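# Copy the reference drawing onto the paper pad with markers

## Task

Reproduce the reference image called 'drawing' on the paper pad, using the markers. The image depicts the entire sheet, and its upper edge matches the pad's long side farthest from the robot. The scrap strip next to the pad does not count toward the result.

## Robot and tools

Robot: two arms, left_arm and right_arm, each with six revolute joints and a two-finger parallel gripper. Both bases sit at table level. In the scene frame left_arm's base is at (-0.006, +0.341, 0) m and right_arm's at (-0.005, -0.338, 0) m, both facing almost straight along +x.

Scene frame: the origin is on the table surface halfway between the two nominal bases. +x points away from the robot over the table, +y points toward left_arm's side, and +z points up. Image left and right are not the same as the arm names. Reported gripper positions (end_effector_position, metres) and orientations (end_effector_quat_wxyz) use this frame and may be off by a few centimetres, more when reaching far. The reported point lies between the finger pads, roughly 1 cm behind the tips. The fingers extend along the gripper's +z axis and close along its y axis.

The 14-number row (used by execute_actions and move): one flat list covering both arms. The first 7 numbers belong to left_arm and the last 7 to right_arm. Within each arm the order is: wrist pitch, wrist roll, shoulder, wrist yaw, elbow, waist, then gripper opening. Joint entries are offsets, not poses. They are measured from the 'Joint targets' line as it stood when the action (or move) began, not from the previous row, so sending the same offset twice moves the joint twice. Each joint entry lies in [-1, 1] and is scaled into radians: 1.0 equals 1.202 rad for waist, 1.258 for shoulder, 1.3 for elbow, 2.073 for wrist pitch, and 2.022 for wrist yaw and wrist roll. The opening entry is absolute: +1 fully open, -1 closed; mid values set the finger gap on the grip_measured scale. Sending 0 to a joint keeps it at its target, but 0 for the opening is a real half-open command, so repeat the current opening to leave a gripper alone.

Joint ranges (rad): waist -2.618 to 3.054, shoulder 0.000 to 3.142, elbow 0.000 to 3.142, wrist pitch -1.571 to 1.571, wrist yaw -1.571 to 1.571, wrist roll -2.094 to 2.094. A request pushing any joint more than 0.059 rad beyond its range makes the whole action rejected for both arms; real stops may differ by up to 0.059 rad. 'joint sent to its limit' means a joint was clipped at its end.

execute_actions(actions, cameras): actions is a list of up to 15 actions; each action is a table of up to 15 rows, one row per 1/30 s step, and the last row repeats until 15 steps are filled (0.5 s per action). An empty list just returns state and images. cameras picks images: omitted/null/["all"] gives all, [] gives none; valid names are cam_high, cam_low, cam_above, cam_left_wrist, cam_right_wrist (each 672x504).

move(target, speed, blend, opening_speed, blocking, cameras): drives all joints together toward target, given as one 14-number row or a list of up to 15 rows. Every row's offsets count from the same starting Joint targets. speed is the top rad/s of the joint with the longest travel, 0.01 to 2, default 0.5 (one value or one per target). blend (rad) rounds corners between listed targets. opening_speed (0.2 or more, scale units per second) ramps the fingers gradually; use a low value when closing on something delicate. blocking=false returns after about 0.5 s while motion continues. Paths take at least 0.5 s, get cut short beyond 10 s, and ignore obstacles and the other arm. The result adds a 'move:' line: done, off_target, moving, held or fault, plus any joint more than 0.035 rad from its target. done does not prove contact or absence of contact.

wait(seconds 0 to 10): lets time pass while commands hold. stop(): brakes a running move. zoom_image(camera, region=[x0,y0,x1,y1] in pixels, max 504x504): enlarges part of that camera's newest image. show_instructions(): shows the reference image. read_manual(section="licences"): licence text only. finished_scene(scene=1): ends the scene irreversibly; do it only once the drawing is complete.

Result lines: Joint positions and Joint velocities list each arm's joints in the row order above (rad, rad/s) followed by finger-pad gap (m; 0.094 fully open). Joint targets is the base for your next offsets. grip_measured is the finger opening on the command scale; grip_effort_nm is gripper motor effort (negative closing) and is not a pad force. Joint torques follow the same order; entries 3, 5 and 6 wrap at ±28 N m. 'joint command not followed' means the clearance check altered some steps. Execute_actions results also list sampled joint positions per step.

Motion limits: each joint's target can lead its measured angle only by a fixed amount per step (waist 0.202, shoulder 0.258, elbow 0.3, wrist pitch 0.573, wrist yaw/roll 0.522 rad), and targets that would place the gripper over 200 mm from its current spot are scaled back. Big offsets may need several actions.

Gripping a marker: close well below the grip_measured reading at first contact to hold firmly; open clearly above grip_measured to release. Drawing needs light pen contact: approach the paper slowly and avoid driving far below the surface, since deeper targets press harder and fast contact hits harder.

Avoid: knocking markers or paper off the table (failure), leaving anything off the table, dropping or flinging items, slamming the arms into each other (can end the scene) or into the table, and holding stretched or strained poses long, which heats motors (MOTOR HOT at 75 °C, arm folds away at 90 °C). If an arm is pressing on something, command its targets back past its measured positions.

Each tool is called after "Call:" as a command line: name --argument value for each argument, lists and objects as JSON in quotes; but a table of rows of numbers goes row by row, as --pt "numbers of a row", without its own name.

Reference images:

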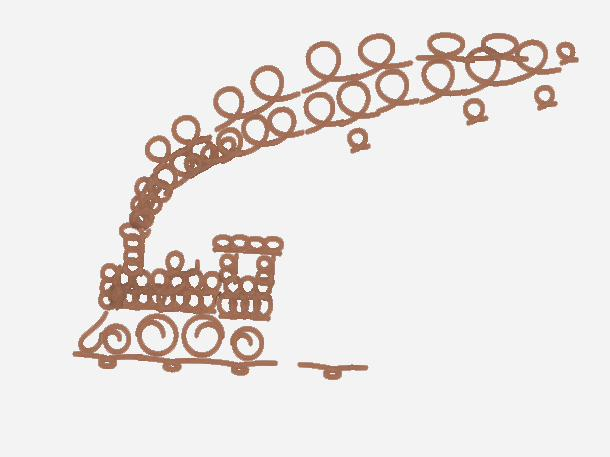

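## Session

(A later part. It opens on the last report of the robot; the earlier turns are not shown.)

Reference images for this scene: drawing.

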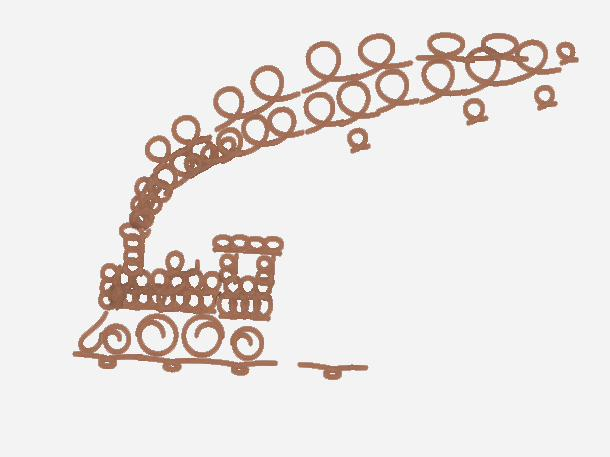

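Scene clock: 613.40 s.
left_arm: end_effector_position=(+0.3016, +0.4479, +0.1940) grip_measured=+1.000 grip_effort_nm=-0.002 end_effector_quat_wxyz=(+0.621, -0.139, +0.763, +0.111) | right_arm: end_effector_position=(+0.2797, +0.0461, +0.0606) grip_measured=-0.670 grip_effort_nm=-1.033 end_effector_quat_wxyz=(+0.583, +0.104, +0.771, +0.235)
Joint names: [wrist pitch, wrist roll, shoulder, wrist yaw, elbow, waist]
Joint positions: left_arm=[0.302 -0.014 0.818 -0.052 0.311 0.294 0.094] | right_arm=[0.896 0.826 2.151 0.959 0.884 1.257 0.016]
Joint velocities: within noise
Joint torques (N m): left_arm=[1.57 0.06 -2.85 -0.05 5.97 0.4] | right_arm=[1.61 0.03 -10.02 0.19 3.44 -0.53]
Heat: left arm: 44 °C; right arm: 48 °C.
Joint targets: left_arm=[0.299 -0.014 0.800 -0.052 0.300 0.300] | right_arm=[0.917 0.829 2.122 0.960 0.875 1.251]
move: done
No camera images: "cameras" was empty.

Call:
move --pt "0 0 0 0 0 0 1 0.0096 0.0406 -0.0198 -0.0143 -0.0292 -0.0222 -0.75" --pt "0 0 0 0 0 0 1 0.0096 0.0406 -0.0142 -0.0143 -0.0292 -0.0222 -0.75" --pt "0 0 0 0 0 0 1 0.0096 0.0243 -0.0142 -0.0067 -0.0292 -0.0022 -0.75" --speed '[0.3,0.1,0.1]' --cameras '["cam_left_wrist","cam_above"]'

Scene clock: 614.97 s.
left_arm: end_effector_position=(+0.3016, +0.4479, +0.1940) grip_measured=+1.000 grip_effort_nm=-0.007 end_effector_quat_wxyz=(+0.621, -0.139, +0.763, +0.111) | right_arm: end_effector_position=(+0.2807, +0.0383, +0.0588) grip_measured=-0.670 grip_effort_nm=-1.033 end_effector_quat_wxyz=(+0.571, +0.126, +0.770, +0.256)
Joint names: [wrist pitch, wrist roll, shoulder, wrist yaw, elbow, waist]
Joint positions: left_arm=[0.302 -0.014 0.818 -0.052 0.311 0.294 0.094] | right_arm=[0.916 0.889 2.135 0.935 0.845 1.244 0.016]
Joint velocities: within noise
Joint torques (N m): left_arm=[1.6 0.02 -3.02 -0.06 5.9 0.51] | right_arm=[1.59 -0.1 -9.91 0.29 3.34 0.39]
Heat: left arm: 44 °C; right arm: 48 °C.
Joint targets: left_arm=[0.299 -0.014 0.800 -0.052 0.300 0.300] | right_arm=[0.937 0.878 2.104 0.947 0.837 1.249]
move: done
Images, in order (width x height): cam_above 672x504, cam_left_wrist 672x504.

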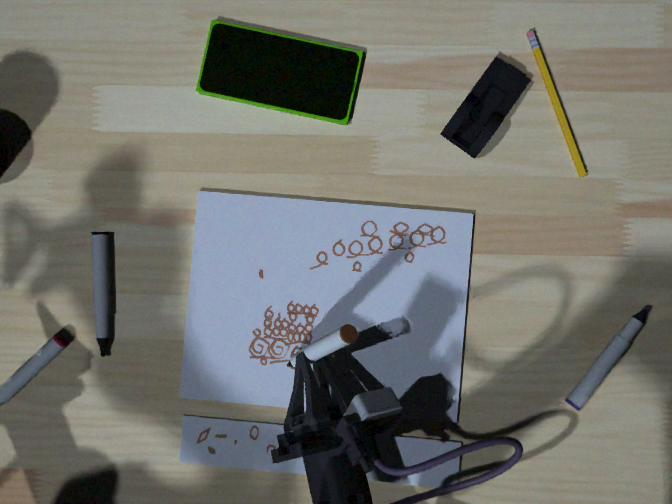

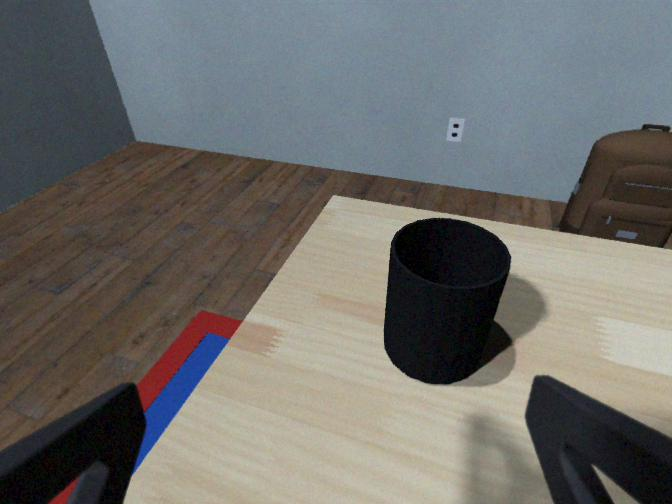

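Call:
zoom_image --camera "cam_above" --region '[235, 285, 335, 375]'

Call:
move --target '[0,0,0,0,0,0,1,-0.0402,0,0,0,0,0,-0.75]' --speed 0.1 --cameras '["cam_above"]'

Call:
zoom_image --camera "cam_above" --region '[235, 285, 335, 375]'

Scaled by 5.040 from the camera's 672x504 image, which has a finer 960x720 frame.

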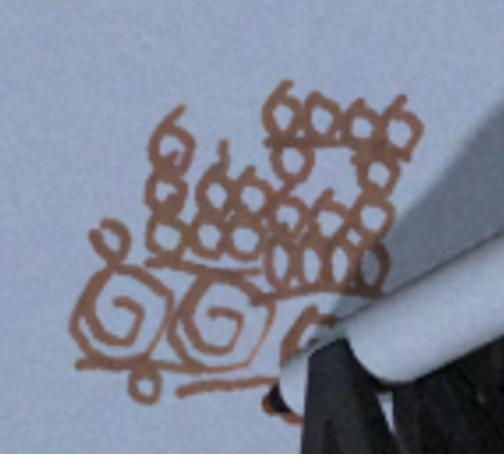

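Scene clock: 616.50 s.
left_arm: end_effector_position=(+0.3016, +0.4479, +0.1940) grip_measured=+1.000 grip_effort_nm=0.002 end_effector_quat_wxyz=(+0.621, -0.139, +0.763, +0.111) | right_arm: end_effector_position=(+0.2796, +0.0352, +0.0510) grip_measured=-0.670 grip_effort_nm=-1.033 end_effector_quat_wxyz=(+0.568, +0.115, +0.780, +0.237)
Joint names: [wrist pitch, wrist roll, shoulder, wrist yaw, elbow, waist]
Joint positions: left_arm=[0.302 -0.014 0.818 -0.052 0.311 0.294 0.094] | right_arm=[0.868 0.888 2.135 0.935 0.845 1.244 0.016]
Joint velocities: within noise
Joint torques (N m): left_arm=[1.57 0.04 -3.07 -0.06 5.98 0.58] | right_arm=[1.26 -0.11 -9.89 0.31 3.34 0.39]
Heat: left arm: 44 °C; right arm: 48 °C.
Joint targets: left_arm=[0.299 -0.014 0.800 -0.052 0.300 0.300] | right_arm=[0.853 0.878 2.104 0.947 0.837 1.249]
move: done
Images, in order (width x height): cam_above 672x504.

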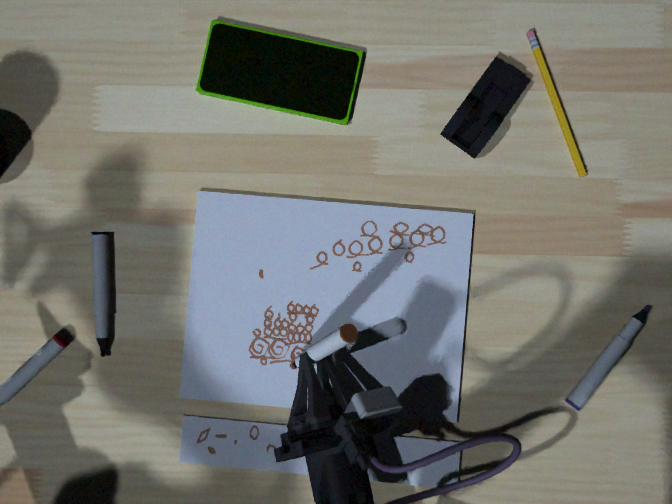

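Scaled by 5.040 from the camera's 672x504 image, which has a finer 960x720 frame.

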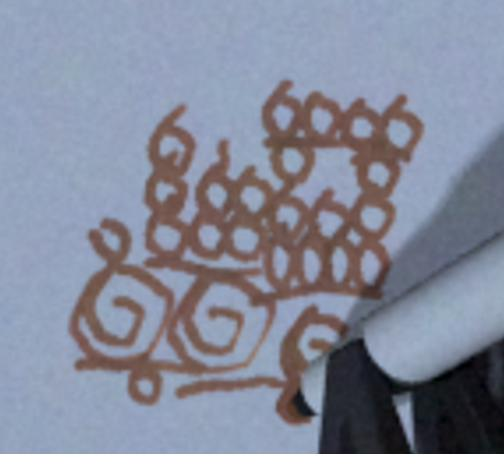

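Call:
move --pt "0 0 0 0 0 0 1 0.0402 0 0 0 0 0 -0.75" --pt "0 0 0 0 0 0 1 0.0402 0.0160 0 -0.0075 0 -0.0262 -0.75" --pt "0 0 0 0 0 0 1 0.0402 0 0 0 0 -0.0062 -0.75" --speed '[0.2,0.2,0.1]' --cameras '[]'

Call:
move --target '[0,0,0,0,0,0,1,-0.0402,0,0,0,0,0,-0.75]' --speed 0.1 --cameras '["cam_above"]'

Call:
zoom_image --camera "cam_above" --region '[265, 330, 325, 375]'

Scene clock: 619.23 s.
left_arm: end_effector_position=(+0.3016, +0.4479, +0.1940) grip_measured=+1.000 grip_effort_nm=-0.002 end_effector_quat_wxyz=(+0.621, -0.139, +0.763, +0.111) | right_arm: end_effector_position=(+0.2839, +0.0362, +0.0587) grip_measured=-0.670 grip_effort_nm=-1.038 end_effector_quat_wxyz=(+0.571, +0.129, +0.770, +0.255)
Joint names: [wrist pitch, wrist roll, shoulder, wrist yaw, elbow, waist]
Joint positions: left_arm=[0.302 -0.014 0.818 -0.052 0.311 0.294 0.094] | right_arm=[0.916 0.889 2.135 0.931 0.845 1.235 0.016]
Joint velocities: within noise
Joint torques (N m): left_arm=[1.6 0.03 -3.02 -0.03 5.97 0.68] | right_arm=[1.59 -0.11 -9.89 0.32 3.36 0.5]
Heat: left arm: 44 °C; right arm: 48 °C.
Joint targets: left_arm=[0.299 -0.014 0.800 -0.052 0.300 0.300] | right_arm=[0.937 0.878 2.104 0.946 0.837 1.241]
move: done
No camera images: "cameras" was empty.

Scene clock: 620.37 s.
left_arm: end_effector_position=(+0.3016, +0.4479, +0.1940) grip_measured=+1.000 grip_effort_nm=-0.007 end_effector_quat_wxyz=(+0.621, -0.139, +0.763, +0.111) | right_arm: end_effector_position=(+0.2828, +0.0331, +0.0509) grip_measured=-0.670 grip_effort_nm=-1.038 end_effector_quat_wxyz=(+0.568, +0.118, +0.780, +0.236)
Joint names: [wrist pitch, wrist roll, shoulder, wrist yaw, elbow, waist]
Joint positions: left_arm=[0.302 -0.014 0.818 -0.052 0.311 0.294 0.094] | right_arm=[0.869 0.888 2.135 0.931 0.845 1.235 0.016]
Joint velocities: within noise
Joint torques (N m): left_arm=[1.57 0.04 -3.04 -0.02 5.91 0.5] | right_arm=[1.25 -0.11 -9.89 0.34 3.34 0.51]
Heat: left arm: 44 °C; right arm: 48 °C.
Joint targets: left_arm=[0.299 -0.014 0.800 -0.052 0.300 0.300] | right_arm=[0.853 0.878 2.104 0.946 0.837 1.241]
move: done
Images, in order (width x height): cam_above 672x504.

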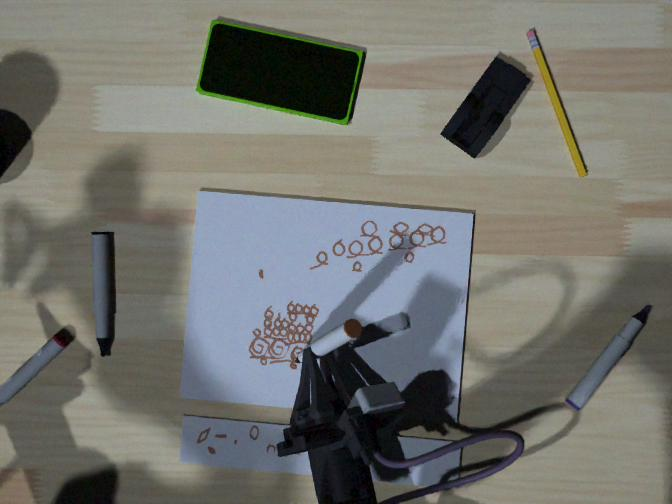

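Scaled by 8.400 from the camera's 672x504 image, which has a finer 960x720 frame.

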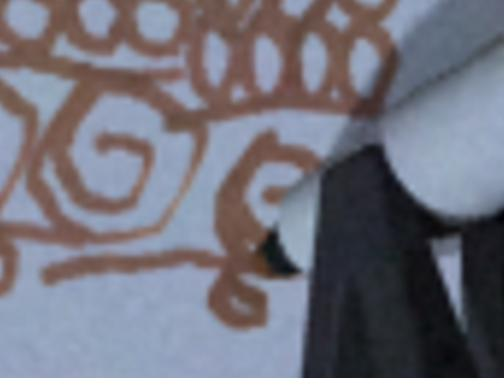

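Call:
move --pt "0 0 0 0 0 0 1 0.0402 0 0 0 0 0 -0.75" --pt "0 0 0 0 0 0 1 0.0402 0.0160 0 -0.0075 0 -0.0138 -0.75" --pt "0 0 0 0 0 0 1 0.0402 0 0 0 0 0.0052 -0.75" --pt "0 0 0 0 0 0 1 0 0 0 0 0 0.0052 -0.75" --pt "0 0 0 0 0 0 1 0 -0.0494 0 0.0206 0 0.0160 -0.75" --pt "0 0 0 0 0 0 1 -0.0005 -0.0989 0 0.0412 0 0.0258 -0.75" --pt "0 0 0 0 0 0 1 0.0402 -0.0989 0 0.0412 0 0.0258 -0.75" --pt "0 0 0 0 0 0 1 0.0402 -0.0989 0 0.0412 0 0.2658 -0.75" --speed '[0.2,0.2,0.1,0.1,0.15,0.15,0.3,0.5]' --blend '[0,0,0,0,0.003,0,0,0]' --cameras '["cam_above"]'

Call:
zoom_image --camera "cam_above" --region '[235, 285, 335, 375]'

Scene clock: 625.80 s.
left_arm: end_effector_position=(+0.3016, +0.4479, +0.1940) grip_measured=+1.000 grip_effort_nm=-0.007 end_effector_quat_wxyz=(+0.621, -0.139, +0.763, +0.111) | right_arm: end_effector_position=(+0.1552, +0.0977, +0.0633) grip_measured=-0.670 grip_effort_nm=-1.033 end_effector_quat_wxyz=(+0.577, -0.052, +0.770, +0.267)
Joint names: [wrist pitch, wrist roll, shoulder, wrist yaw, elbow, waist]
Joint positions: left_arm=[0.302 -0.014 0.818 -0.052 0.311 0.294 0.094] | right_arm=[0.917 0.686 2.135 1.017 0.845 1.565 0.016]
Joint velocities: within noise
Joint torques (N m): left_arm=[1.58 0.07 -3.1 -0.04 5.94 0.49] | right_arm=[1.56 -0.09 -9.85 0.31 3.32 -0.38]
Heat: left arm: 44 °C; right arm: 48 °C.
Joint targets: left_arm=[0.299 -0.014 0.800 -0.052 0.300 0.300] | right_arm=[0.937 0.678 2.104 1.030 0.837 1.561]
move: done
Images, in order (width x height): cam_above 672x504.

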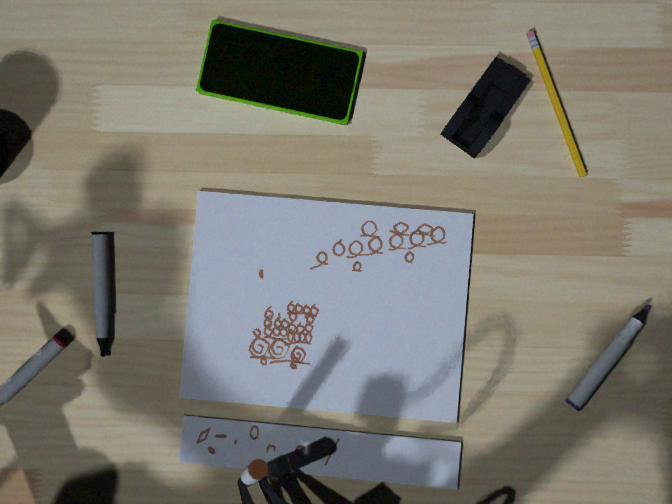

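Scaled by 5.040 from the camera's 672x504 image, which has a finer 960x720 frame.

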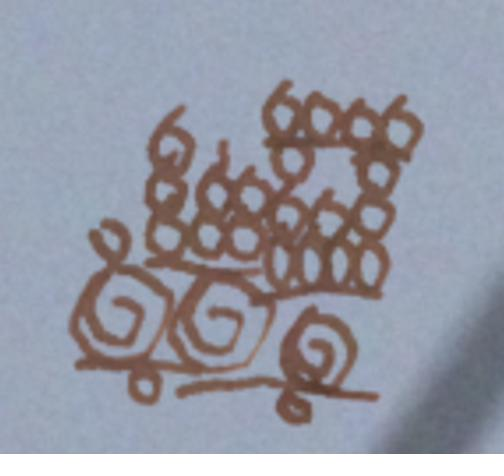

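Call:
move --pt "0 0 0 0 0 0 1 0 0.0493 0 -0.0218 0 -0.6120 -0.75" --pt "0 0 0 0 0 0 1 0 0.0331 0 -0.0137 0 -0.6320 -0.75" --pt "0 0 0 0 0 0 1 -0.0396 0.0331 0 -0.0137 0 -0.6320 -0.75" --pt "0 0 0 0 0 0 1 -0.0396 0.0208 0 -0.0085 0 -0.6319 -0.75" --pt "0 0 0 0 0 0 1 -0.0396 0.0129 0 -0.0052 0 -0.6359 -0.75" --pt "0 0 0 0 0 0 1 -0.0396 0.0289 0 -0.0154 0 -0.6459 -0.75" --pt "0 0 0 0 0 0 1 -0.0396 0.0523 0 -0.0252 0 -0.6572 -0.75" --pt "0 0 0 0 0 0 1 -0.0398 0.0780 0 -0.0359 0 -0.6646 -0.75" --pt "0 0 0 0 0 0 1 -0.0402 0.0940 0 -0.0426 0 -0.6546 -0.75" --pt "0 0 0 0 0 0 1 -0.0402 0.0869 0 -0.0362 0 -0.6472 -0.75" --pt "0 0 0 0 0 0 1 -0.0398 0.0691 0 -0.0287 0 -0.6359 -0.75" --pt "0 0 0 0 0 0 1 -0.0396 0.0430 0 -0.0178 0 -0.6259 -0.75" --pt "0 0 0 0 0 0 1 -0.0396 0.0208 0 -0.0085 0 -0.6219 -0.75" --pt "0 0 0 0 0 0 1 -0.0398 0.0073 0 -0.0029 0 -0.6373 -0.75" --pt "0 0 0 0 0 0 1 0 0.0073 0 -0.0029 0 -0.6373 -0.75" --speed '[0.5,0.1,0.1,0.12,0.12,0.12,0.12,0.12,0.12,0.12,0.12,0.12,0.12,0.12,0.3]' --blend '[0,0,0,0.003,0.003,0.003,0.003,0.003,0.003,0.003,0.003,0.003,0.003,0,0]' --cameras '[]'

Scene clock: 634.10 s.
left_arm: end_effector_position=(+0.3016, +0.4479, +0.1940) grip_measured=+1.000 grip_effort_nm=-0.002 end_effector_quat_wxyz=(+0.621, -0.139, +0.763, +0.111) | right_arm: end_effector_position=(+0.4128, -0.1328, +0.0626) grip_measured=-0.670 grip_effort_nm=-1.033 end_effector_quat_wxyz=(+0.633, +0.242, +0.734, +0.041)
Joint names: [wrist pitch, wrist roll, shoulder, wrist yaw, elbow, waist]
Joint positions: left_arm=[0.302 -0.014 0.818 -0.052 0.311 0.294 0.094] | right_arm=[0.916 0.702 2.135 1.007 0.845 0.801 0.016]
Joint velocities: within noise
Joint torques (N m): left_arm=[1.58 0.03 -3.11 -0.08 5.97 0.44] | right_arm=[1.55 -0.1 -9.87 0.34 3.33 -0.55]
Heat: left arm: 44 °C; right arm: 48 °C.
Joint targets: left_arm=[0.299 -0.014 0.800 -0.052 0.300 0.300] | right_arm=[0.937 0.693 2.104 1.024 0.837 0.795]
move: done
No camera images: "cameras" was empty.

Call:
execute_actions --actions '[]' --cameras '["cam_above"]'

Scene clock: 636.63 s.
left_arm: end_effector_position=(+0.3016, +0.4479, +0.1940) grip_measured=+1.000 grip_effort_nm=-0.002 end_effector_quat_wxyz=(+0.621, -0.139, +0.763, +0.111) | right_arm: end_effector_position=(+0.4128, -0.1328, +0.0627) grip_measured=-0.670 grip_effort_nm=-1.033 end_effector_quat_wxyz=(+0.633, +0.242, +0.734, +0.041)
Joint names: [wrist pitch, wrist roll, shoulder, wrist yaw, elbow, waist]
Joint positions: left_arm=[0.302 -0.014 0.818 -0.052 0.311 0.294 0.094] | right_arm=[0.916 0.702 2.135 1.007 0.845 0.801 0.016]
Joint velocities: within noise
Joint torques (N m): left_arm=[1.58 0.03 -2.92 -0.05 5.9 0.51] | right_arm=[1.56 -0.1 -9.87 0.34 3.33 -0.53]
Heat: left arm: 44 °C; right arm: 48 °C.
Joint targets: left_arm=[0.299 -0.014 0.800 -0.052 0.300 0.300] | right_arm=[0.937 0.693 2.104 1.024 0.837 0.795]
Tool commands: left_gripper/opening=+1.0 right_gripper/opening=-0.75
Images, in order (width x height): cam_above 672x504.

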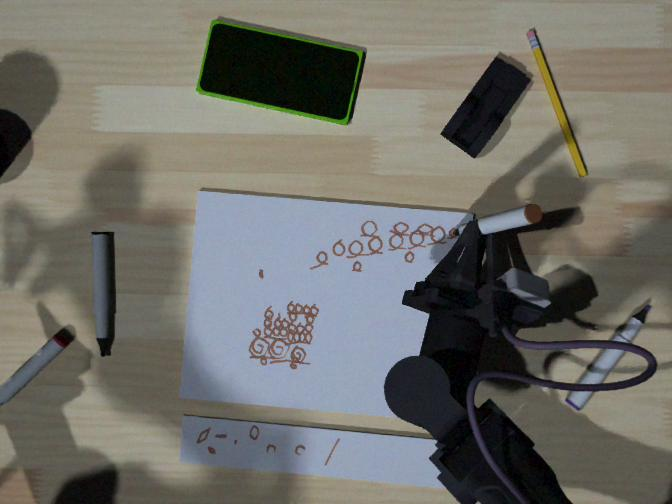

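Call:
move --pt "0 0 0 0 0 0 1 0.0145 0.0427 -0.02806 -0.019 -0.0467 0.0708 -0.75" --pt "0 0 0 0 0 0 1 0.0145 0.0427 -0.0225 -0.019 -0.0467 0.0708 -0.75" --speed '[0.2,0.1]' --cameras '["cam_above"]'

Scene clock: 638.50 s.
left_arm: end_effector_position=(+0.3016, +0.4479, +0.1940) grip_measured=+1.000 grip_effort_nm=-0.002 end_effector_quat_wxyz=(+0.621, -0.139, +0.763, +0.111) | right_arm: end_effector_position=(+0.3868, -0.1068, +0.0619) grip_measured=-0.670 grip_effort_nm=-1.033 end_effector_quat_wxyz=(+0.624, +0.234, +0.739, +0.097)
Joint names: [wrist pitch, wrist roll, shoulder, wrist yaw, elbow, waist]
Joint positions: left_arm=[0.302 -0.014 0.818 -0.052 0.311 0.294 0.094] | right_arm=[0.946 0.776 2.104 0.984 0.785 0.88 0.016]
Joint velocities: within noise
Joint torques (N m): left_arm=[1.61 0.04 -3 -0.06 5.89 0.47] | right_arm=[1.58 0.01 -9.39 0.18 3.18 -0.08]
Heat: left arm: 44 °C; right arm: 48 °C.
Joint targets: left_arm=[0.299 -0.014 0.800 -0.052 0.300 0.300] | right_arm=[0.967 0.779 2.076 0.986 0.777 0.880]
move: done
Images, in order (width x height): cam_above 672x504.

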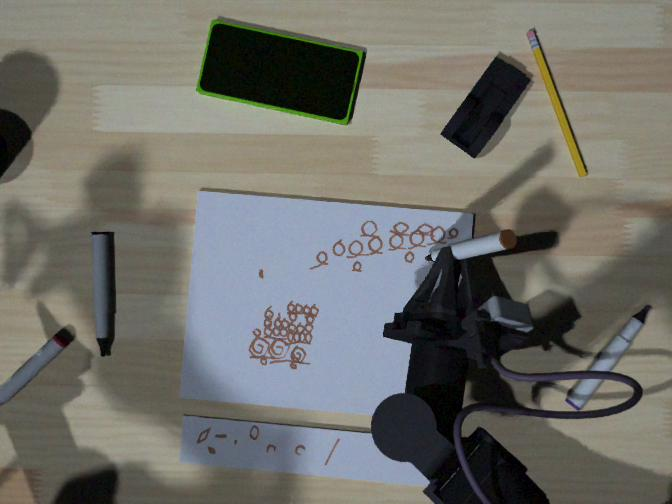

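Call:
move --pt "0 0 0 0 0 0 1 0 -0.0165 0 0.0080 0 -0.0210 -0.75" --pt "0 0 0 0 0 0 1 -0.0423 -0.0165 0 0.0080 0 -0.0210 -0.75" --pt "0 0 0 0 0 0 1 -0.0423 -0.0306 0 0.0140 0 -0.0205 -0.75" --pt "0 0 0 0 0 0 1 -0.0423 -0.0385 0 0.0173 0 -0.0245 -0.75" --pt "0 0 0 0 0 0 1 -0.0423 -0.0225 0 0.0071 0 -0.0348 -0.75" --pt "0 0 0 0 0 0 1 -0.0423 0.0009 0 -0.0027 0 -0.0465 -0.75" --pt "0 0 0 0 0 0 1 -0.0423 0.0266 0 -0.0134 0 -0.0541 -0.75" --pt "0 0 0 0 0 0 1 -0.0423 0.0426 0 -0.0201 0 -0.0441 -0.75" --pt "0 0 0 0 0 0 1 -0.0423 0.0355 0 -0.0137 0 -0.0365 -0.75" --pt "0 0 0 0 0 0 1 -0.0423 0.0177 0 -0.0062 0 -0.0248 -0.75" --pt "0 0 0 0 0 0 1 -0.0423 -0.0084 0 0.0047 0 -0.0145 -0.75" --pt "0 0 0 0 0 0 1 -0.0423 -0.0306 0 0.0140 0 -0.0105 -0.75" --pt "0 0 0 0 0 0 1 -0.0423 -0.0450 0 0.0200 0 -0.0253 -0.75" --pt "0 0 0 0 0 0 1 0 -0.0450 0 0.0200 0 -0.0253 -0.75" --speed '[0.2,0.1,0.12,0.12,0.12,0.12,0.12,0.12,0.12,0.12,0.12,0.12,0.12,0.3]' --blend '[0,0,0.003,0.003,0.003,0.003,0.003,0.003,0.003,0.003,0.003,0.003,0,0]' --cameras '["cam_above"]'

Scene clock: 644.70 s.
left_arm: end_effector_position=(+0.3016, +0.4479, +0.1940) grip_measured=+1.000 grip_effort_nm=-0.002 end_effector_quat_wxyz=(+0.621, -0.139, +0.763, +0.111) | right_arm: end_effector_position=(+0.3918, -0.1207, +0.0632) grip_measured=-0.670 grip_effort_nm=-1.033 end_effector_quat_wxyz=(+0.632, +0.220, +0.741, +0.056)
Joint names: [wrist pitch, wrist roll, shoulder, wrist yaw, elbow, waist]
Joint positions: left_arm=[0.302 -0.014 0.818 -0.052 0.311 0.294 0.094] | right_arm=[0.946 0.697 2.104 1.009 0.785 0.855 0.016]
Joint velocities: within noise
Joint torques (N m): left_arm=[1.6 0.05 -3.03 -0.02 6.08 0.46] | right_arm=[1.56 -0.1 -9.37 0.34 3.17 -0.54]
Heat: left arm: 44 °C; right arm: 47 °C.
Joint targets: left_arm=[0.299 -0.014 0.800 -0.052 0.300 0.300] | right_arm=[0.967 0.688 2.076 1.026 0.777 0.849]
move: done
Images, in order (width x height): cam_above 672x504.

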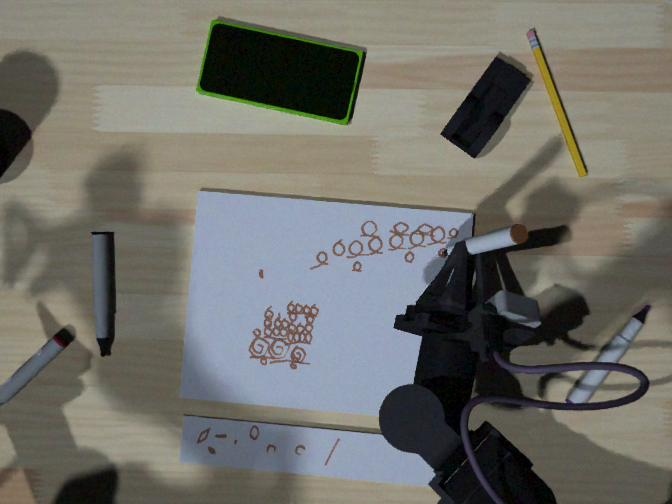

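Call:
move --pt "0 0 0 0 0 0 1 0.0135 0.1074 -0.0259 -0.0457 -0.0425 0.2988 -0.75" --pt "0 0 0 0 0 0 1 0.0135 0.1074 -0.0203 -0.0457 -0.0425 0.2988 -0.75" --speed '[0.4,0.1]' --cameras '[]'

Scene clock: 647.57 s.
left_arm: end_effector_position=(+0.3016, +0.4479, +0.1940) grip_measured=+1.000 grip_effort_nm=-0.002 end_effector_quat_wxyz=(+0.621, -0.139, +0.763, +0.111) | right_arm: end_effector_position=(+0.2830, +0.0054, +0.0596) grip_measured=-0.670 grip_effort_nm=-1.043 end_effector_quat_wxyz=(+0.573, +0.143, +0.767, +0.252)
Joint names: [wrist pitch, wrist roll, shoulder, wrist yaw, elbow, waist]
Joint positions: left_arm=[0.302 -0.014 0.818 -0.052 0.311 0.294 0.094] | right_arm=[0.974 0.903 2.077 0.932 0.73 1.212 0.016]
Joint velocities: within noise
Joint torques (N m): left_arm=[1.58 0.04 -2.91 -0.03 6 0.59] | right_arm=[1.6 0.01 -8.99 0.19 3.02 -0.32]
Heat: left arm: 44 °C; right arm: 47 °C.
Joint targets: left_arm=[0.299 -0.014 0.800 -0.052 0.300 0.300] | right_arm=[0.995 0.905 2.051 0.934 0.722 1.209]
move: done
No camera images: "cameras" was empty.

Call:
move --pt "0 0 0 0 0 0 1 0 -0.0160 0 0.0075 0 0.0195 -0.75" --pt "0 0 0 0 0 0 1 -0.0440 -0.0160 0 0.0075 0 0.0195 -0.75" --pt "0 0 0 0 0 0 1 -0.0434 -0.0640 0 0.0276 0 0.0292 -0.75" --pt "0 0 0 0 0 0 1 -0.0436 -0.1120 0 0.0477 0 0.0390 -0.75" --pt "0 0 0 0 0 0 1 0 -0.1120 0 0.0477 0 0.0390 -0.75" --speed '[0.2,0.1,0.15,0.15,0.3]' --blend '[0,0,0.003,0,0]' --cameras '["cam_above"]'

Scene clock: 651.47 s.
left_arm: end_effector_position=(+0.3016, +0.4479, +0.1940) grip_measured=+1.000 grip_effort_nm=-0.002 end_effector_quat_wxyz=(+0.621, -0.139, +0.763, +0.111) | right_arm: end_effector_position=(+0.2740, +0.0026, +0.0638) grip_measured=-0.670 grip_effort_nm=-1.033 end_effector_quat_wxyz=(+0.611, +0.069, +0.769, +0.174)
Joint names: [wrist pitch, wrist roll, shoulder, wrist yaw, elbow, waist]
Joint positions: left_arm=[0.302 -0.014 0.818 -0.052 0.311 0.294 0.094] | right_arm=[0.974 0.688 2.077 1.013 0.73 1.249 0.016]
Joint velocities: within noise
Joint torques (N m): left_arm=[1.58 0.06 -3.04 -0.01 5.93 0.53] | right_arm=[1.57 -0.1 -8.96 0.34 2.97 0.53]
Heat: left arm: 44 °C; right arm: 47 °C.
Joint targets: left_arm=[0.299 -0.014 0.800 -0.052 0.300 0.300] | right_arm=[0.995 0.679 2.051 1.030 0.722 1.255]
move: done
Images, in order (width x height): cam_above 672x504.

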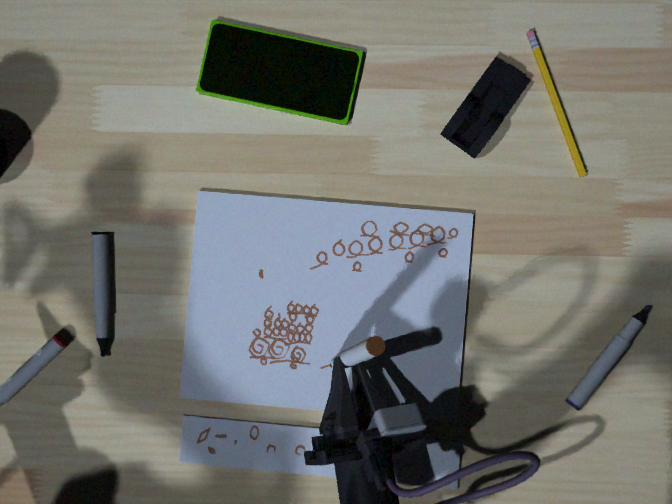

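Call:
move --pt "0 0 0 0 0 0 1 0.0193 0.1080 -0.0239 -0.0460 -0.0456 -0.0461 -0.75" --pt "0 0 0 0 0 0 1 0.0193 0.1080 -0.0184 -0.0460 -0.0456 -0.0461 -0.75" --speed '[0.3,0.1]' --cameras '[]'

Call:
zoom_image --camera "cam_above" --region '[300, 340, 360, 385]'

Scene clock: 653.70 s.
left_arm: end_effector_position=(+0.3016, +0.4479, +0.1940) grip_measured=+1.000 grip_effort_nm=-0.007 end_effector_quat_wxyz=(+0.621, -0.139, +0.763, +0.111) | right_arm: end_effector_position=(+0.2804, -0.0098, +0.0597) grip_measured=-0.670 grip_effort_nm=-1.033 end_effector_quat_wxyz=(+0.576, +0.144, +0.765, +0.248)
Joint names: [wrist pitch, wrist roll, shoulder, wrist yaw, elbow, waist]
Joint positions: left_arm=[0.302 -0.014 0.818 -0.052 0.311 0.294 0.094] | right_arm=[1.014 0.895 2.053 0.936 0.67 1.206 0.016]
Joint velocities: within noise
Joint torques (N m): left_arm=[1.58 0.03 -3.22 -0.04 5.81 0.42] | right_arm=[1.59 0.04 -8.61 0.18 2.91 -0.5]
Heat: left arm: 44 °C; right arm: 47 °C.
Joint targets: left_arm=[0.299 -0.014 0.800 -0.052 0.300 0.300] | right_arm=[1.035 0.897 2.027 0.937 0.662 1.200]
move: done
No camera images: "cameras" was empty.

Scaled by 8.400 from the camera's 672x504 image, which has a finer 960x720 frame.

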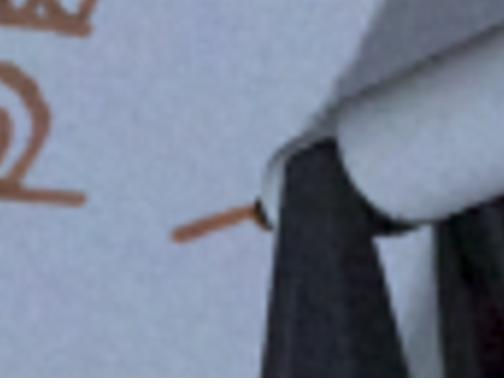

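Call:
move --target '[0,0,0,0,0,0,1,0,0,0,0,0,-0.20,-0.75]' --speed 0.5 --cameras '["cam_above"]'

Call:
zoom_image --camera "cam_above" --region '[240, 290, 360, 390]'

Scene clock: 655.33 s.
left_arm: end_effector_position=(+0.3016, +0.4479, +0.1940) grip_measured=+1.000 grip_effort_nm=-0.002 end_effector_quat_wxyz=(+0.621, -0.139, +0.763, +0.111) | right_arm: end_effector_position=(+0.3523, -0.0889, +0.0595) grip_measured=-0.670 grip_effort_nm=-1.033 end_effector_quat_wxyz=(+0.601, +0.237, +0.742, +0.177)
Joint names: [wrist pitch, wrist roll, shoulder, wrist yaw, elbow, waist]
Joint positions: left_arm=[0.302 -0.014 0.818 -0.052 0.311 0.294 0.094] | right_arm=[1.015 0.896 2.053 0.931 0.67 0.958 0.016]
Joint velocities: within noise
Joint torques (N m): left_arm=[1.58 0.01 -3.04 -0.04 6.15 0.46] | right_arm=[1.58 0.01 -8.61 0.23 2.92 0.09]
Heat: left arm: 44 °C; right arm: 47 °C.
Joint targets: left_arm=[0.299 -0.014 0.800 -0.052 0.300 0.300] | right_arm=[1.035 0.897 2.027 0.937 0.662 0.959]
move: done
Images, in order (width x height): cam_above 672x504.

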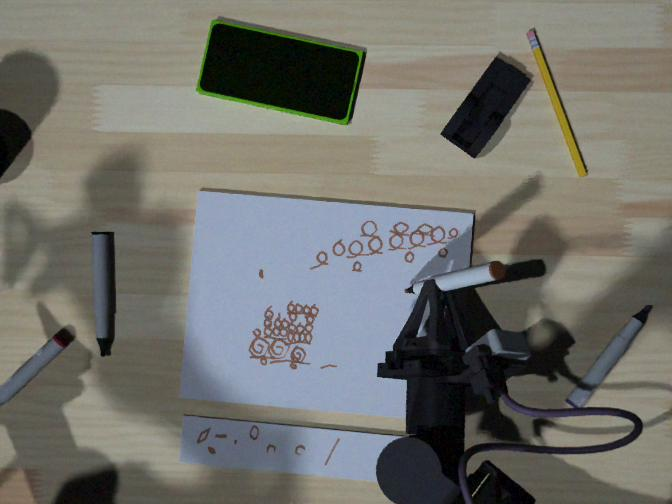

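Scaled by 4.200 from the camera's 672x504 image, which has a finer 960x720 frame.

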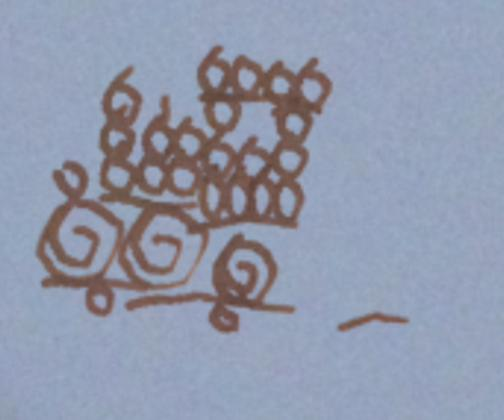

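Call:
move --pt "0 0 0 0 0 0 1 0 0.0058 0 -0.0024 0 0.1975 -0.75" --pt "0 0 0 0 0 0 1 0 -0.0100 0 0.0050 0 0.2175 -0.75" --pt "0 0 0 0 0 0 1 -0.0428 -0.0100 0 0.0050 0 0.2175 -0.75" --pt "0 0 0 0 0 0 1 -0.0424 -0.0488 0 0.0212 0 0.2273 -0.75" --pt "0 0 0 0 0 0 1 -0.0424 -0.0876 0 0.0375 0 0.2371 -0.75" --pt "0 0 0 0 0 0 1 -0.0428 -0.1264 0 0.0537 0 0.2469 -0.75" --pt "0 0 0 0 0 0 1 0 -0.1264 0 0.0537 0 0.2469 -0.75" --pt "0 0 0 0 0 0 1 0 -0.08 0 0.0537 0 0.02 -0.75" --speed '[0.4,0.2,0.1,0.15,0.15,0.15,0.3,0.5]' --blend '[0,0,0,0.003,0.003,0,0,0]' --cameras '["cam_above"]'

Call:
zoom_image --camera "cam_above" --region '[290, 320, 370, 390]'

Scene clock: 661.30 s.
left_arm: end_effector_position=(+0.3016, +0.4479, +0.1940) grip_measured=+1.000 grip_effort_nm=-0.007 end_effector_quat_wxyz=(+0.621, -0.139, +0.763, +0.111) | right_arm: end_effector_position=(+0.3465, -0.0978, +0.0649) grip_measured=-0.670 grip_effort_nm=-1.028 end_effector_quat_wxyz=(+0.631, +0.194, +0.745, +0.100)
Joint names: [wrist pitch, wrist roll, shoulder, wrist yaw, elbow, waist]
Joint positions: left_arm=[0.302 -0.014 0.818 -0.052 0.311 0.294 0.094] | right_arm=[1.015 0.732 2.053 1.033 0.67 0.982 0.016]
Joint velocities: within noise
Joint torques (N m): left_arm=[1.57 0 -2.97 -0.04 5.93 0.49] | right_arm=[1.55 0.05 -8.58 0.31 2.85 0.16]
Heat: left arm: 44 °C; right arm: 46 °C.
Joint targets: left_arm=[0.299 -0.014 0.800 -0.052 0.300 0.300] | right_arm=[1.035 0.735 2.027 1.046 0.662 0.984]
move: done
Images, in order (width x height): cam_above 672x504.

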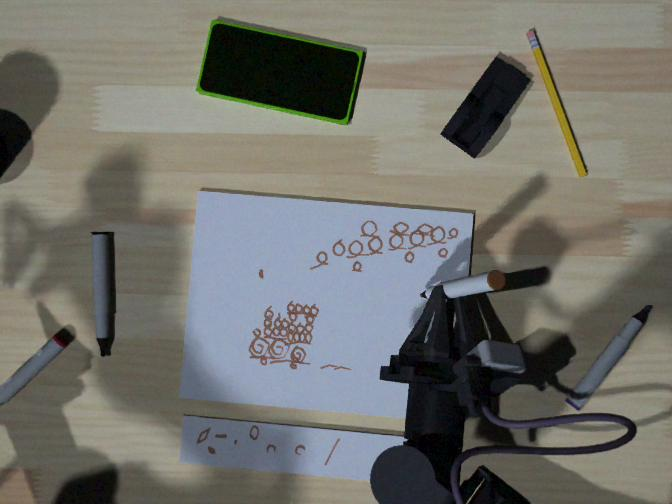

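Scaled by 6.300 from the camera's 672x504 image, which has a finer 960x720 frame.

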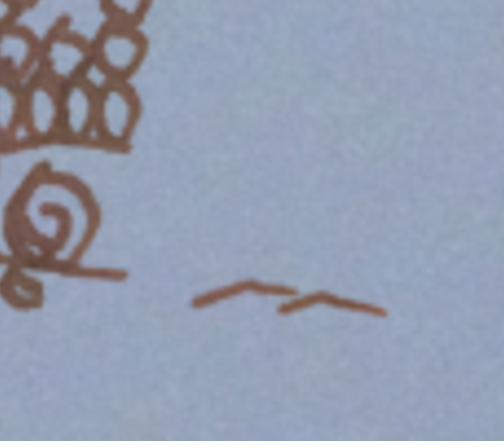

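Call:
move --pt "0 0 0 0 0 0 1 0 0.0497 0 -0.0426 0 0.2113 -0.75" --pt "0 0 0 0 0 0 1 0 0.0662 0 -0.0506 0 0.1903 -0.75" --pt "0 0 0 0 0 0 1 -0.0424 0.0662 0 -0.0506 0 0.1903 -0.75" --pt "0 0 0 0 0 0 1 -0.0424 0.0798 0 -0.0563 0 0.1903 -0.75" --pt "0 0 0 0 0 0 1 -0.0424 0.0802 0 -0.0564 0 0.2054 -0.75" --pt "0 0 0 0 0 0 1 -0.0424 0.0610 0 -0.0449 0 0.2134 -0.75" --pt "0 0 0 0 0 0 1 -0.0424 0.0406 0 -0.0364 0 0.2206 -0.75" --pt "0 0 0 0 0 0 1 -0.0424 0.0224 0 -0.0288 0 0.2234 -0.75" --pt "0 0 0 0 0 0 1 -0.0424 0.0150 0 -0.0257 0 0.2107 -0.75" --pt "0 0 0 0 0 0 1 -0.0424 0.0278 0 -0.0345 0 0.2037 -0.75" --pt "0 0 0 0 0 0 1 -0.0424 0.0456 0 -0.0420 0 0.1956 -0.75" --pt "0 0 0 0 0 0 1 -0.0424 0.0662 0 -0.0506 0 0.1903 -0.75" --pt "0 0 0 0 0 0 1 -0.0424 0.0798 0 -0.0563 0 0.1903 -0.75" --pt "0 0 0 0 0 0 1 0 0.0798 0 -0.0563 0 0.1903 -0.75" --speed '[0.4,0.2,0.1,0.12,0.12,0.12,0.12,0.12,0.12,0.12,0.12,0.12,0.12,0.3]' --blend '[0,0,0,0.003,0.003,0.003,0.003,0.003,0.003,0.003,0.003,0.003,0,0]' --cameras '[]'

Scene clock: 668.70 s.
left_arm: end_effector_position=(+0.3016, +0.4479, +0.1940) grip_measured=+1.000 grip_effort_nm=-0.007 end_effector_quat_wxyz=(+0.621, -0.139, +0.763, +0.111) | right_arm: end_effector_position=(+0.2758, -0.0052, +0.0593) grip_measured=-0.670 grip_effort_nm=-1.033 end_effector_quat_wxyz=(+0.573, +0.138, +0.767, +0.254)
Joint names: [wrist pitch, wrist roll, shoulder, wrist yaw, elbow, waist]
Joint positions: left_arm=[0.302 -0.014 0.818 -0.052 0.311 0.294 0.094] | right_arm=[1.014 0.895 2.053 0.93 0.67 1.218 0.016]
Joint velocities: within noise
Joint torques (N m): left_arm=[1.62 0 -3.15 0.01 5.9 0.49] | right_arm=[1.61 0.01 -8.61 0.19 2.91 -0.55]
Heat: left arm: 44 °C; right arm: 45 °C.
Joint targets: left_arm=[0.299 -0.014 0.800 -0.052 0.300 0.300] | right_arm=[1.035 0.897 2.027 0.932 0.662 1.212]
move: done
No camera images: "cameras" was empty.

Call:
move --pt "0 0 0 0 0 0 1 -0.1061 -0.0767 0.1913 0.0336 0.3488 -0.218 -0.75" --pt "0 0 0 0 0 0 1 -0.1061 -0.0767 0.1857 0.0336 0.3488 -0.218 -0.75" --speed '[0.4,0.1]' --cameras '["cam_above"]'

Call:
zoom_image --camera "cam_above" --region '[300, 205, 480, 285]'

Call:
zoom_image --camera "cam_above" --region '[180, 180, 360, 400]'

Scene clock: 671.47 s.
left_arm: end_effector_position=(+0.3016, +0.4479, +0.1940) grip_measured=+1.000 grip_effort_nm=-0.002 end_effector_quat_wxyz=(+0.621, -0.139, +0.763, +0.111) | right_arm: end_effector_position=(+0.4097, -0.0267, +0.0632) grip_measured=-0.670 grip_effort_nm=-1.038 end_effector_quat_wxyz=(+0.626, +0.205, +0.743, +0.121)
Joint names: [wrist pitch, wrist roll, shoulder, wrist yaw, elbow, waist]
Joint positions: left_arm=[0.302 -0.014 0.818 -0.052 0.311 0.294 0.094] | right_arm=[0.824 0.752 2.258 0.983 1.088 0.949 0.016]
Joint velocities: within noise
Joint torques (N m): left_arm=[1.61 0.05 -2.96 -0.05 5.97 0.43] | right_arm=[1.28 -0.12 -8.57 0.32 7.08 0.12]
Heat: left arm: 44 °C; right arm: 45 °C.
Joint targets: left_arm=[0.299 -0.014 0.800 -0.052 0.300 0.300] | right_arm=[0.815 0.741 2.261 1.000 1.115 0.950]
move: done
Images, in order (width x height): cam_above 672x504.

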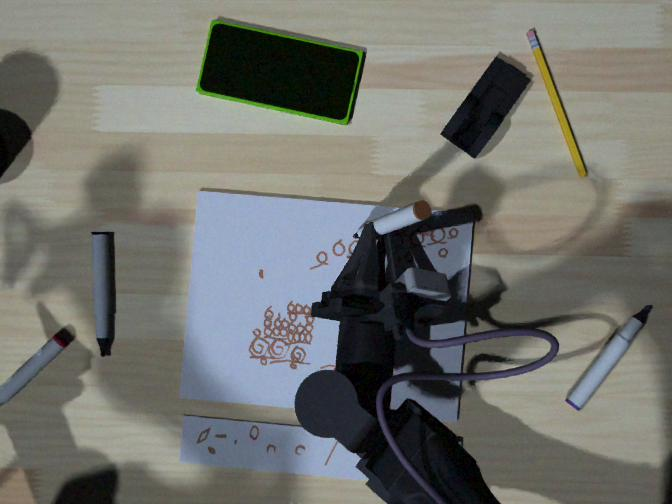

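Scaled by 2.800 from the camera's 672x504 image, which has a finer 960x720 frame.

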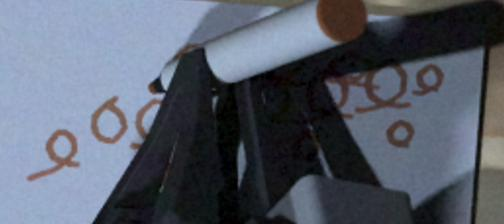

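Scaled by 2.291 from the camera's 672x504 image, which has a finer 960x720 frame.

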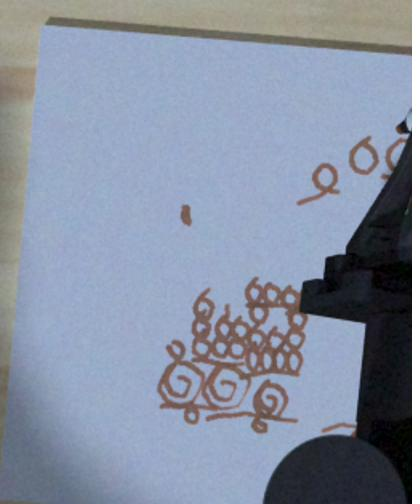

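Call:
move --pt "0 0 0 0 0 0 1 0 0.0466 0 -0.0183 0 0.0674 -0.75" --pt "0 0 0 0 0 0 1 0 0.0306 0 -0.0108 0 0.0474 -0.75" --pt "0 0 0 0 0 0 1 -0.0317 0.0306 0 -0.0108 0 0.0474 -0.75" --pt "0 0 0 0 0 0 1 -0.0317 0.0015 0 0.0014 0 0.0454 -0.75" --pt "0 0 0 0 0 0 1 -0.0317 -0.0277 0 0.0136 0 0.0434 -0.75" --pt "0 0 0 0 0 0 1 0 -0.0277 0 0.0136 0 0.0434 -0.75" --speed '[0.3,0.2,0.1,0.15,0.15,0.3]' --blend '[0,0,0,0.003,0,0]' --cameras '["cam_above"]'

Call:
zoom_image --camera "cam_above" --region '[290, 215, 410, 285]'

Scene clock: 675.63 s.
left_arm: end_effector_position=(+0.3016, +0.4479, +0.1940) grip_measured=+1.000 grip_effort_nm=-0.002 end_effector_quat_wxyz=(+0.621, -0.139, +0.763, +0.111) | right_arm: end_effector_position=(+0.3897, -0.0088, +0.0598) grip_measured=-0.670 grip_effort_nm=-1.038 end_effector_quat_wxyz=(+0.626, +0.162, +0.756, +0.102)
Joint names: [wrist pitch, wrist roll, shoulder, wrist yaw, elbow, waist]
Joint positions: left_arm=[0.302 -0.014 0.818 -0.052 0.311 0.294 0.094] | right_arm=[0.794 0.695 2.258 1.01 1.088 1.008 0.016]
Joint velocities: within noise
Joint torques (N m): left_arm=[1.55 0.03 -2.82 -0.03 5.85 0.29] | right_arm=[1.56 -0.11 -8.55 0.34 7.05 -0.5]
Heat: left arm: 44 °C; right arm: 45 °C.
Joint targets: left_arm=[0.299 -0.014 0.800 -0.052 0.300 0.300] | right_arm=[0.815 0.685 2.261 1.027 1.115 1.002]
move: done
Images, in order (width x height): cam_above 672x504.

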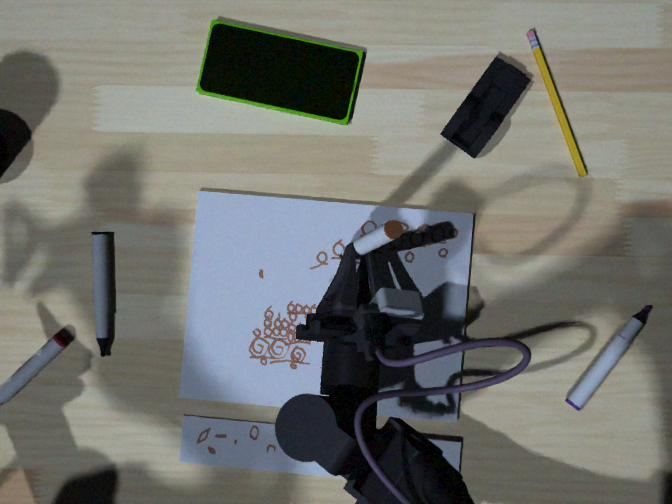

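Scaled by 4.200 from the camera's 672x504 image, which has a finer 960x720 frame.

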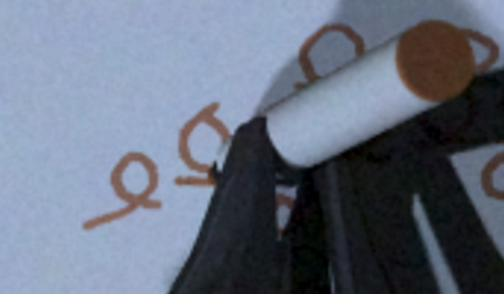

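Call:
move --pt "0 0 0 0 0 0 1 -0.014 0.0893 0.0213 -0.0379 0.0435 -0.0052 -0.75" --pt "0 0 0 0 0 0 1 -0.014 0.0893 0.0173 -0.0379 0.0435 -0.0052 -0.75" --speed '[0.3,0.1]' --cameras '[]'

Scene clock: 678.67 s.
left_arm: end_effector_position=(+0.3016, +0.4479, +0.1940) grip_measured=+1.000 grip_effort_nm=-0.002 end_effector_quat_wxyz=(+0.621, -0.139, +0.763, +0.111) | right_arm: end_effector_position=(+0.3981, +0.0106, +0.0643) grip_measured=-0.670 grip_effort_nm=-1.033 end_effector_quat_wxyz=(+0.607, +0.219, +0.741, +0.185)
Joint names: [wrist pitch, wrist roll, shoulder, wrist yaw, elbow, waist]
Joint positions: left_arm=[0.302 -0.014 0.818 -0.052 0.311 0.294 0.094] | right_arm=[0.794 0.864 2.279 0.95 1.144 1.003 0.016]
Joint velocities: within noise
Joint torques (N m): left_arm=[1.59 0.03 -3 -0.06 5.93 0.51] | right_arm=[1.33 0.01 -8.72 0.18 7.38 -0.61]
Heat: left arm: 44 °C; right arm: 45 °C.
Joint targets: left_arm=[0.299 -0.014 0.800 -0.052 0.300 0.300] | right_arm=[0.786 0.866 2.282 0.951 1.172 0.996]
move: done
No camera images: "cameras" was empty.

Call:
move --pt "0 0 0 0 0 0 1 0 -0.0158 0 0.0074 0 -0.0200 -0.75" --pt "0 0 0 0 0 0 1 -0.0400 -0.0158 0 0.0074 0 -0.0200 -0.75" --pt "0 0 0 0 0 0 1 -0.0400 -0.0545 0 0.0236 0 -0.0285 -0.75" --pt "0 0 0 0 0 0 1 -0.0400 -0.0933 0 0.0398 0 -0.0337 -0.75" --pt "0 0 0 0 0 0 1 0 -0.0933 0 0.0398 0 -0.0337 -0.75" --speed '[0.2,0.1,0.15,0.15,0.3]' --blend '[0,0,0.003,0,0]' --cameras '[]'

Scene clock: 682.17 s.
left_arm: end_effector_position=(+0.3016, +0.4479, +0.1940) grip_measured=+1.000 grip_effort_nm=-0.002 end_effector_quat_wxyz=(+0.621, -0.139, +0.763, +0.111) | right_arm: end_effector_position=(+0.4111, -0.0185, +0.0630) grip_measured=-0.670 grip_effort_nm=-1.038 end_effector_quat_wxyz=(+0.630, +0.179, +0.751, +0.086)
Joint names: [wrist pitch, wrist roll, shoulder, wrist yaw, elbow, waist]
Joint positions: left_arm=[0.302 -0.014 0.818 -0.052 0.311 0.294 0.094] | right_arm=[0.765 0.687 2.279 1.014 1.144 0.962 0.016]
Joint velocities: within noise
Joint torques (N m): left_arm=[1.61 0.05 -2.95 -0.01 5.98 0.5] | right_arm=[1.54 -0.1 -8.69 0.35 7.34 -0.57]
Heat: left arm: 44 °C; right arm: 46 °C.
Joint targets: left_arm=[0.299 -0.014 0.800 -0.052 0.300 0.300] | right_arm=[0.786 0.678 2.282 1.031 1.172 0.956]
move: done
No camera images: "cameras" was empty.

Call:
move --pt "0 0 0 0 0 0 1 -0.0140 0.0008 0.0249 -0.0014 0.0410 0.0400 -0.75" --pt "0 0 0 0 0 0 1 -0.0140 0.0008 0.0209 -0.0014 0.0410 0.0400 -0.75" --speed '[0.2,0.1]' --cameras '[]'

Scene clock: 683.73 s.
left_arm: end_effector_position=(+0.3016, +0.4479, +0.1940) grip_measured=+1.000 grip_effort_nm=-0.002 end_effector_quat_wxyz=(+0.621, -0.139, +0.763, +0.111) | right_arm: end_effector_position=(+0.4038, +0.0083, +0.0671) grip_measured=-0.670 grip_effort_nm=-1.033 end_effector_quat_wxyz=(+0.632, +0.170, +0.748, +0.108)
Joint names: [wrist pitch, wrist roll, shoulder, wrist yaw, elbow, waist]
Joint positions: left_arm=[0.302 -0.014 0.818 -0.052 0.311 0.294 0.094] | right_arm=[0.765 0.686 2.304 1.015 1.196 1.004 0.016]
Joint velocities: within noise
Joint torques (N m): left_arm=[1.55 0.04 -3.04 -0.08 5.86 0.58] | right_arm=[1.31 -0.08 -8.88 0.3 7.53 -0.05]
Heat: left arm: 44 °C; right arm: 46 °C.
Joint targets: left_arm=[0.299 -0.014 0.800 -0.052 0.300 0.300] | right_arm=[0.757 0.679 2.309 1.028 1.225 1.004]
move: done
No camera images: "cameras" was empty.

Call:
move --pt "0 0 0 0 0 0 1 0 -0.0165 0 0.0080 0 -0.0210 -0.75" --pt "0 0 0 0 0 0 1 -0.0402 -0.0165 0 0.0080 0 -0.0210 -0.75" --pt "0 0 0 0 0 0 1 -0.0408 -0.0299 0 0.0136 0 -0.0268 -0.75" --pt "0 0 0 0 0 0 1 -0.0402 -0.0069 0 0.0005 0 -0.0415 -0.75" --pt "0 0 0 0 0 0 1 -0.0390 0.0326 0 -0.0160 0 -0.0582 -0.75" --pt "0 0 0 0 0 0 1 -0.0390 0.0761 0 -0.0342 0 -0.0691 -0.75" --pt "0 0 0 0 0 0 1 -0.0400 0.1031 0 -0.0456 0 -0.0591 -0.75" --pt "0 0 0 0 0 0 1 -0.0400 0.0952 0 -0.0387 0 -0.0482 -0.75" --pt "0 0 0 0 0 0 1 -0.0390 0.0651 0 -0.0262 0 -0.0315 -0.75" --pt "0 0 0 0 0 0 1 -0.0394 0.0210 0 -0.0077 0 -0.0168 -0.75" --pt "0 0 0 0 0 0 1 -0.0402 -0.0165 0 0.0080 0 -0.0110 -0.75" --pt "0 0 0 0 0 0 1 -0.0406 -0.0299 0 0.0136 0 -0.0268 -0.75" --pt "0 0 0 0 0 0 1 0 -0.0299 0 0.0136 0 -0.0268 -0.75" --pt "0 0 0 0 0 0 1 0.02 -0.0299 0 0.0136 0 0.15 -0.75" --speed '[0.2,0.1,0.15,0.15,0.15,0.15,0.15,0.15,0.15,0.15,0.15,0.15,0.3,0.4]' --blend '[0,0,0.003,0.003,0.003,0.003,0.003,0.003,0.003,0.003,0.003,0,0,0]' --cameras '["cam_above"]'

Call:
zoom_image --camera "cam_above" --region '[290, 205, 480, 285]'

Scene clock: 691.20 s.
left_arm: end_effector_position=(+0.3016, +0.4479, +0.1940) grip_measured=+1.000 grip_effort_nm=-0.002 end_effector_quat_wxyz=(+0.621, -0.139, +0.763, +0.111) | right_arm: end_effector_position=(+0.3338, +0.0746, +0.0711) grip_measured=-0.670 grip_effort_nm=-1.038 end_effector_quat_wxyz=(+0.631, +0.089, +0.757, +0.144)
Joint names: [wrist pitch, wrist roll, shoulder, wrist yaw, elbow, waist]
Joint positions: left_arm=[0.302 -0.014 0.818 -0.052 0.311 0.294 0.094] | right_arm=[0.778 0.627 2.304 1.042 1.199 1.19 0.016]
Joint velocities: within noise
Joint torques (N m): left_arm=[1.56 0.02 -3 -0.03 6.12 0.38] | right_arm=[1.57 -0.09 -8.9 0.29 7.32 -0.55]
Heat: left arm: 44 °C; right arm: 45 °C.
Joint targets: left_arm=[0.299 -0.014 0.800 -0.052 0.300 0.300] | right_arm=[0.798 0.618 2.309 1.056 1.225 1.184]
move: done
Images, in order (width x height): cam_above 672x504.

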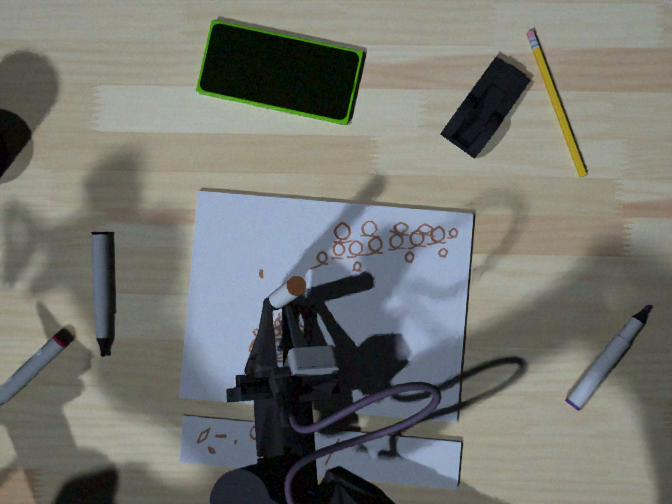

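Scaled by 2.653 from the camera's 672x504 image, which has a finer 960x720 frame.

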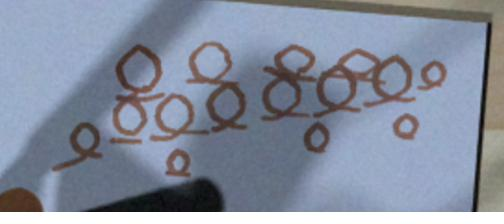

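Call:
move --pt "0 0 0 0 0 0 1 -0.0200 0.0840 0 -0.0362 0 -0.0832 -0.75" --pt "0 0 0 0 0 0 1 -0.0200 0.0675 0 -0.0282 0 -0.1042 -0.75" --pt "0 0 0 0 0 0 1 -0.0605 0.0675 0 -0.0282 0 -0.1042 -0.75" --pt "0 0 0 0 0 0 1 -0.0607 0.0325 0 -0.0136 0 -0.1063 -0.75" --pt "0 0 0 0 0 0 1 -0.0612 0.0226 0 -0.0094 0 -0.1107 -0.75" --pt "0 0 0 0 0 0 1 -0.0607 0.0412 0 -0.0207 0 -0.1216 -0.75" --pt "0 0 0 0 0 0 1 -0.0605 0.0707 0 -0.0331 0 -0.1340 -0.75" --pt "0 0 0 0 0 0 1 -0.0605 0.1031 0 -0.0466 0 -0.1421 -0.75" --pt "0 0 0 0 0 0 1 -0.0610 0.1232 0 -0.0550 0 -0.1321 -0.75" --pt "0 0 0 0 0 0 1 -0.0610 0.1158 0 -0.0484 0 -0.1240 -0.75" --pt "0 0 0 0 0 0 1 -0.0605 0.0934 0 -0.0391 0 -0.1116 -0.75" --pt "0 0 0 0 0 0 1 -0.0605 0.0605 0 -0.0253 0 -0.1007 -0.75" --pt "0 0 0 0 0 0 1 -0.0608 0.0325 0 -0.0136 0 -0.0963 -0.75" --pt "0 0 0 0 0 0 1 -0.0620 0.0035 0 -0.0015 0 -0.0929 -0.75" --pt "0 0 0 0 0 0 1 -0.0200 0.0035 0 -0.0015 0 -0.0929 -0.75" --speed '[0.4,0.2,0.1,0.12,0.12,0.12,0.12,0.12,0.12,0.12,0.12,0.12,0.12,0.12,0.3]' --blend '[0,0,0,0.003,0.003,0.003,0.003,0.003,0.003,0.003,0.003,0.003,0.003,0,0]' --cameras '[]'

Scene clock: 699.63 s.
left_arm: end_effector_position=(+0.3016, +0.4479, +0.1940) grip_measured=+1.000 grip_effort_nm=-0.002 end_effector_quat_wxyz=(+0.621, -0.139, +0.763, +0.111) | right_arm: end_effector_position=(+0.3811, +0.0287, +0.0645) grip_measured=-0.670 grip_effort_nm=-1.033 end_effector_quat_wxyz=(+0.632, +0.126, +0.759, +0.095)
Joint names: [wrist pitch, wrist roll, shoulder, wrist yaw, elbow, waist]
Joint positions: left_arm=[0.302 -0.014 0.818 -0.052 0.311 0.294 0.094] | right_arm=[0.736 0.634 2.304 1.036 1.199 1.066 0.016]
Joint velocities: within noise
Joint torques (N m): left_arm=[1.58 0.06 -3.04 -0.06 5.86 0.39] | right_arm=[1.55 -0.09 -8.9 0.35 7.31 0.5]
Heat: left arm: 44 °C; right arm: 44 °C.
Joint targets: left_arm=[0.299 -0.014 0.800 -0.052 0.300 0.300] | right_arm=[0.757 0.626 2.309 1.053 1.225 1.072]
move: done
No camera images: "cameras" was empty.


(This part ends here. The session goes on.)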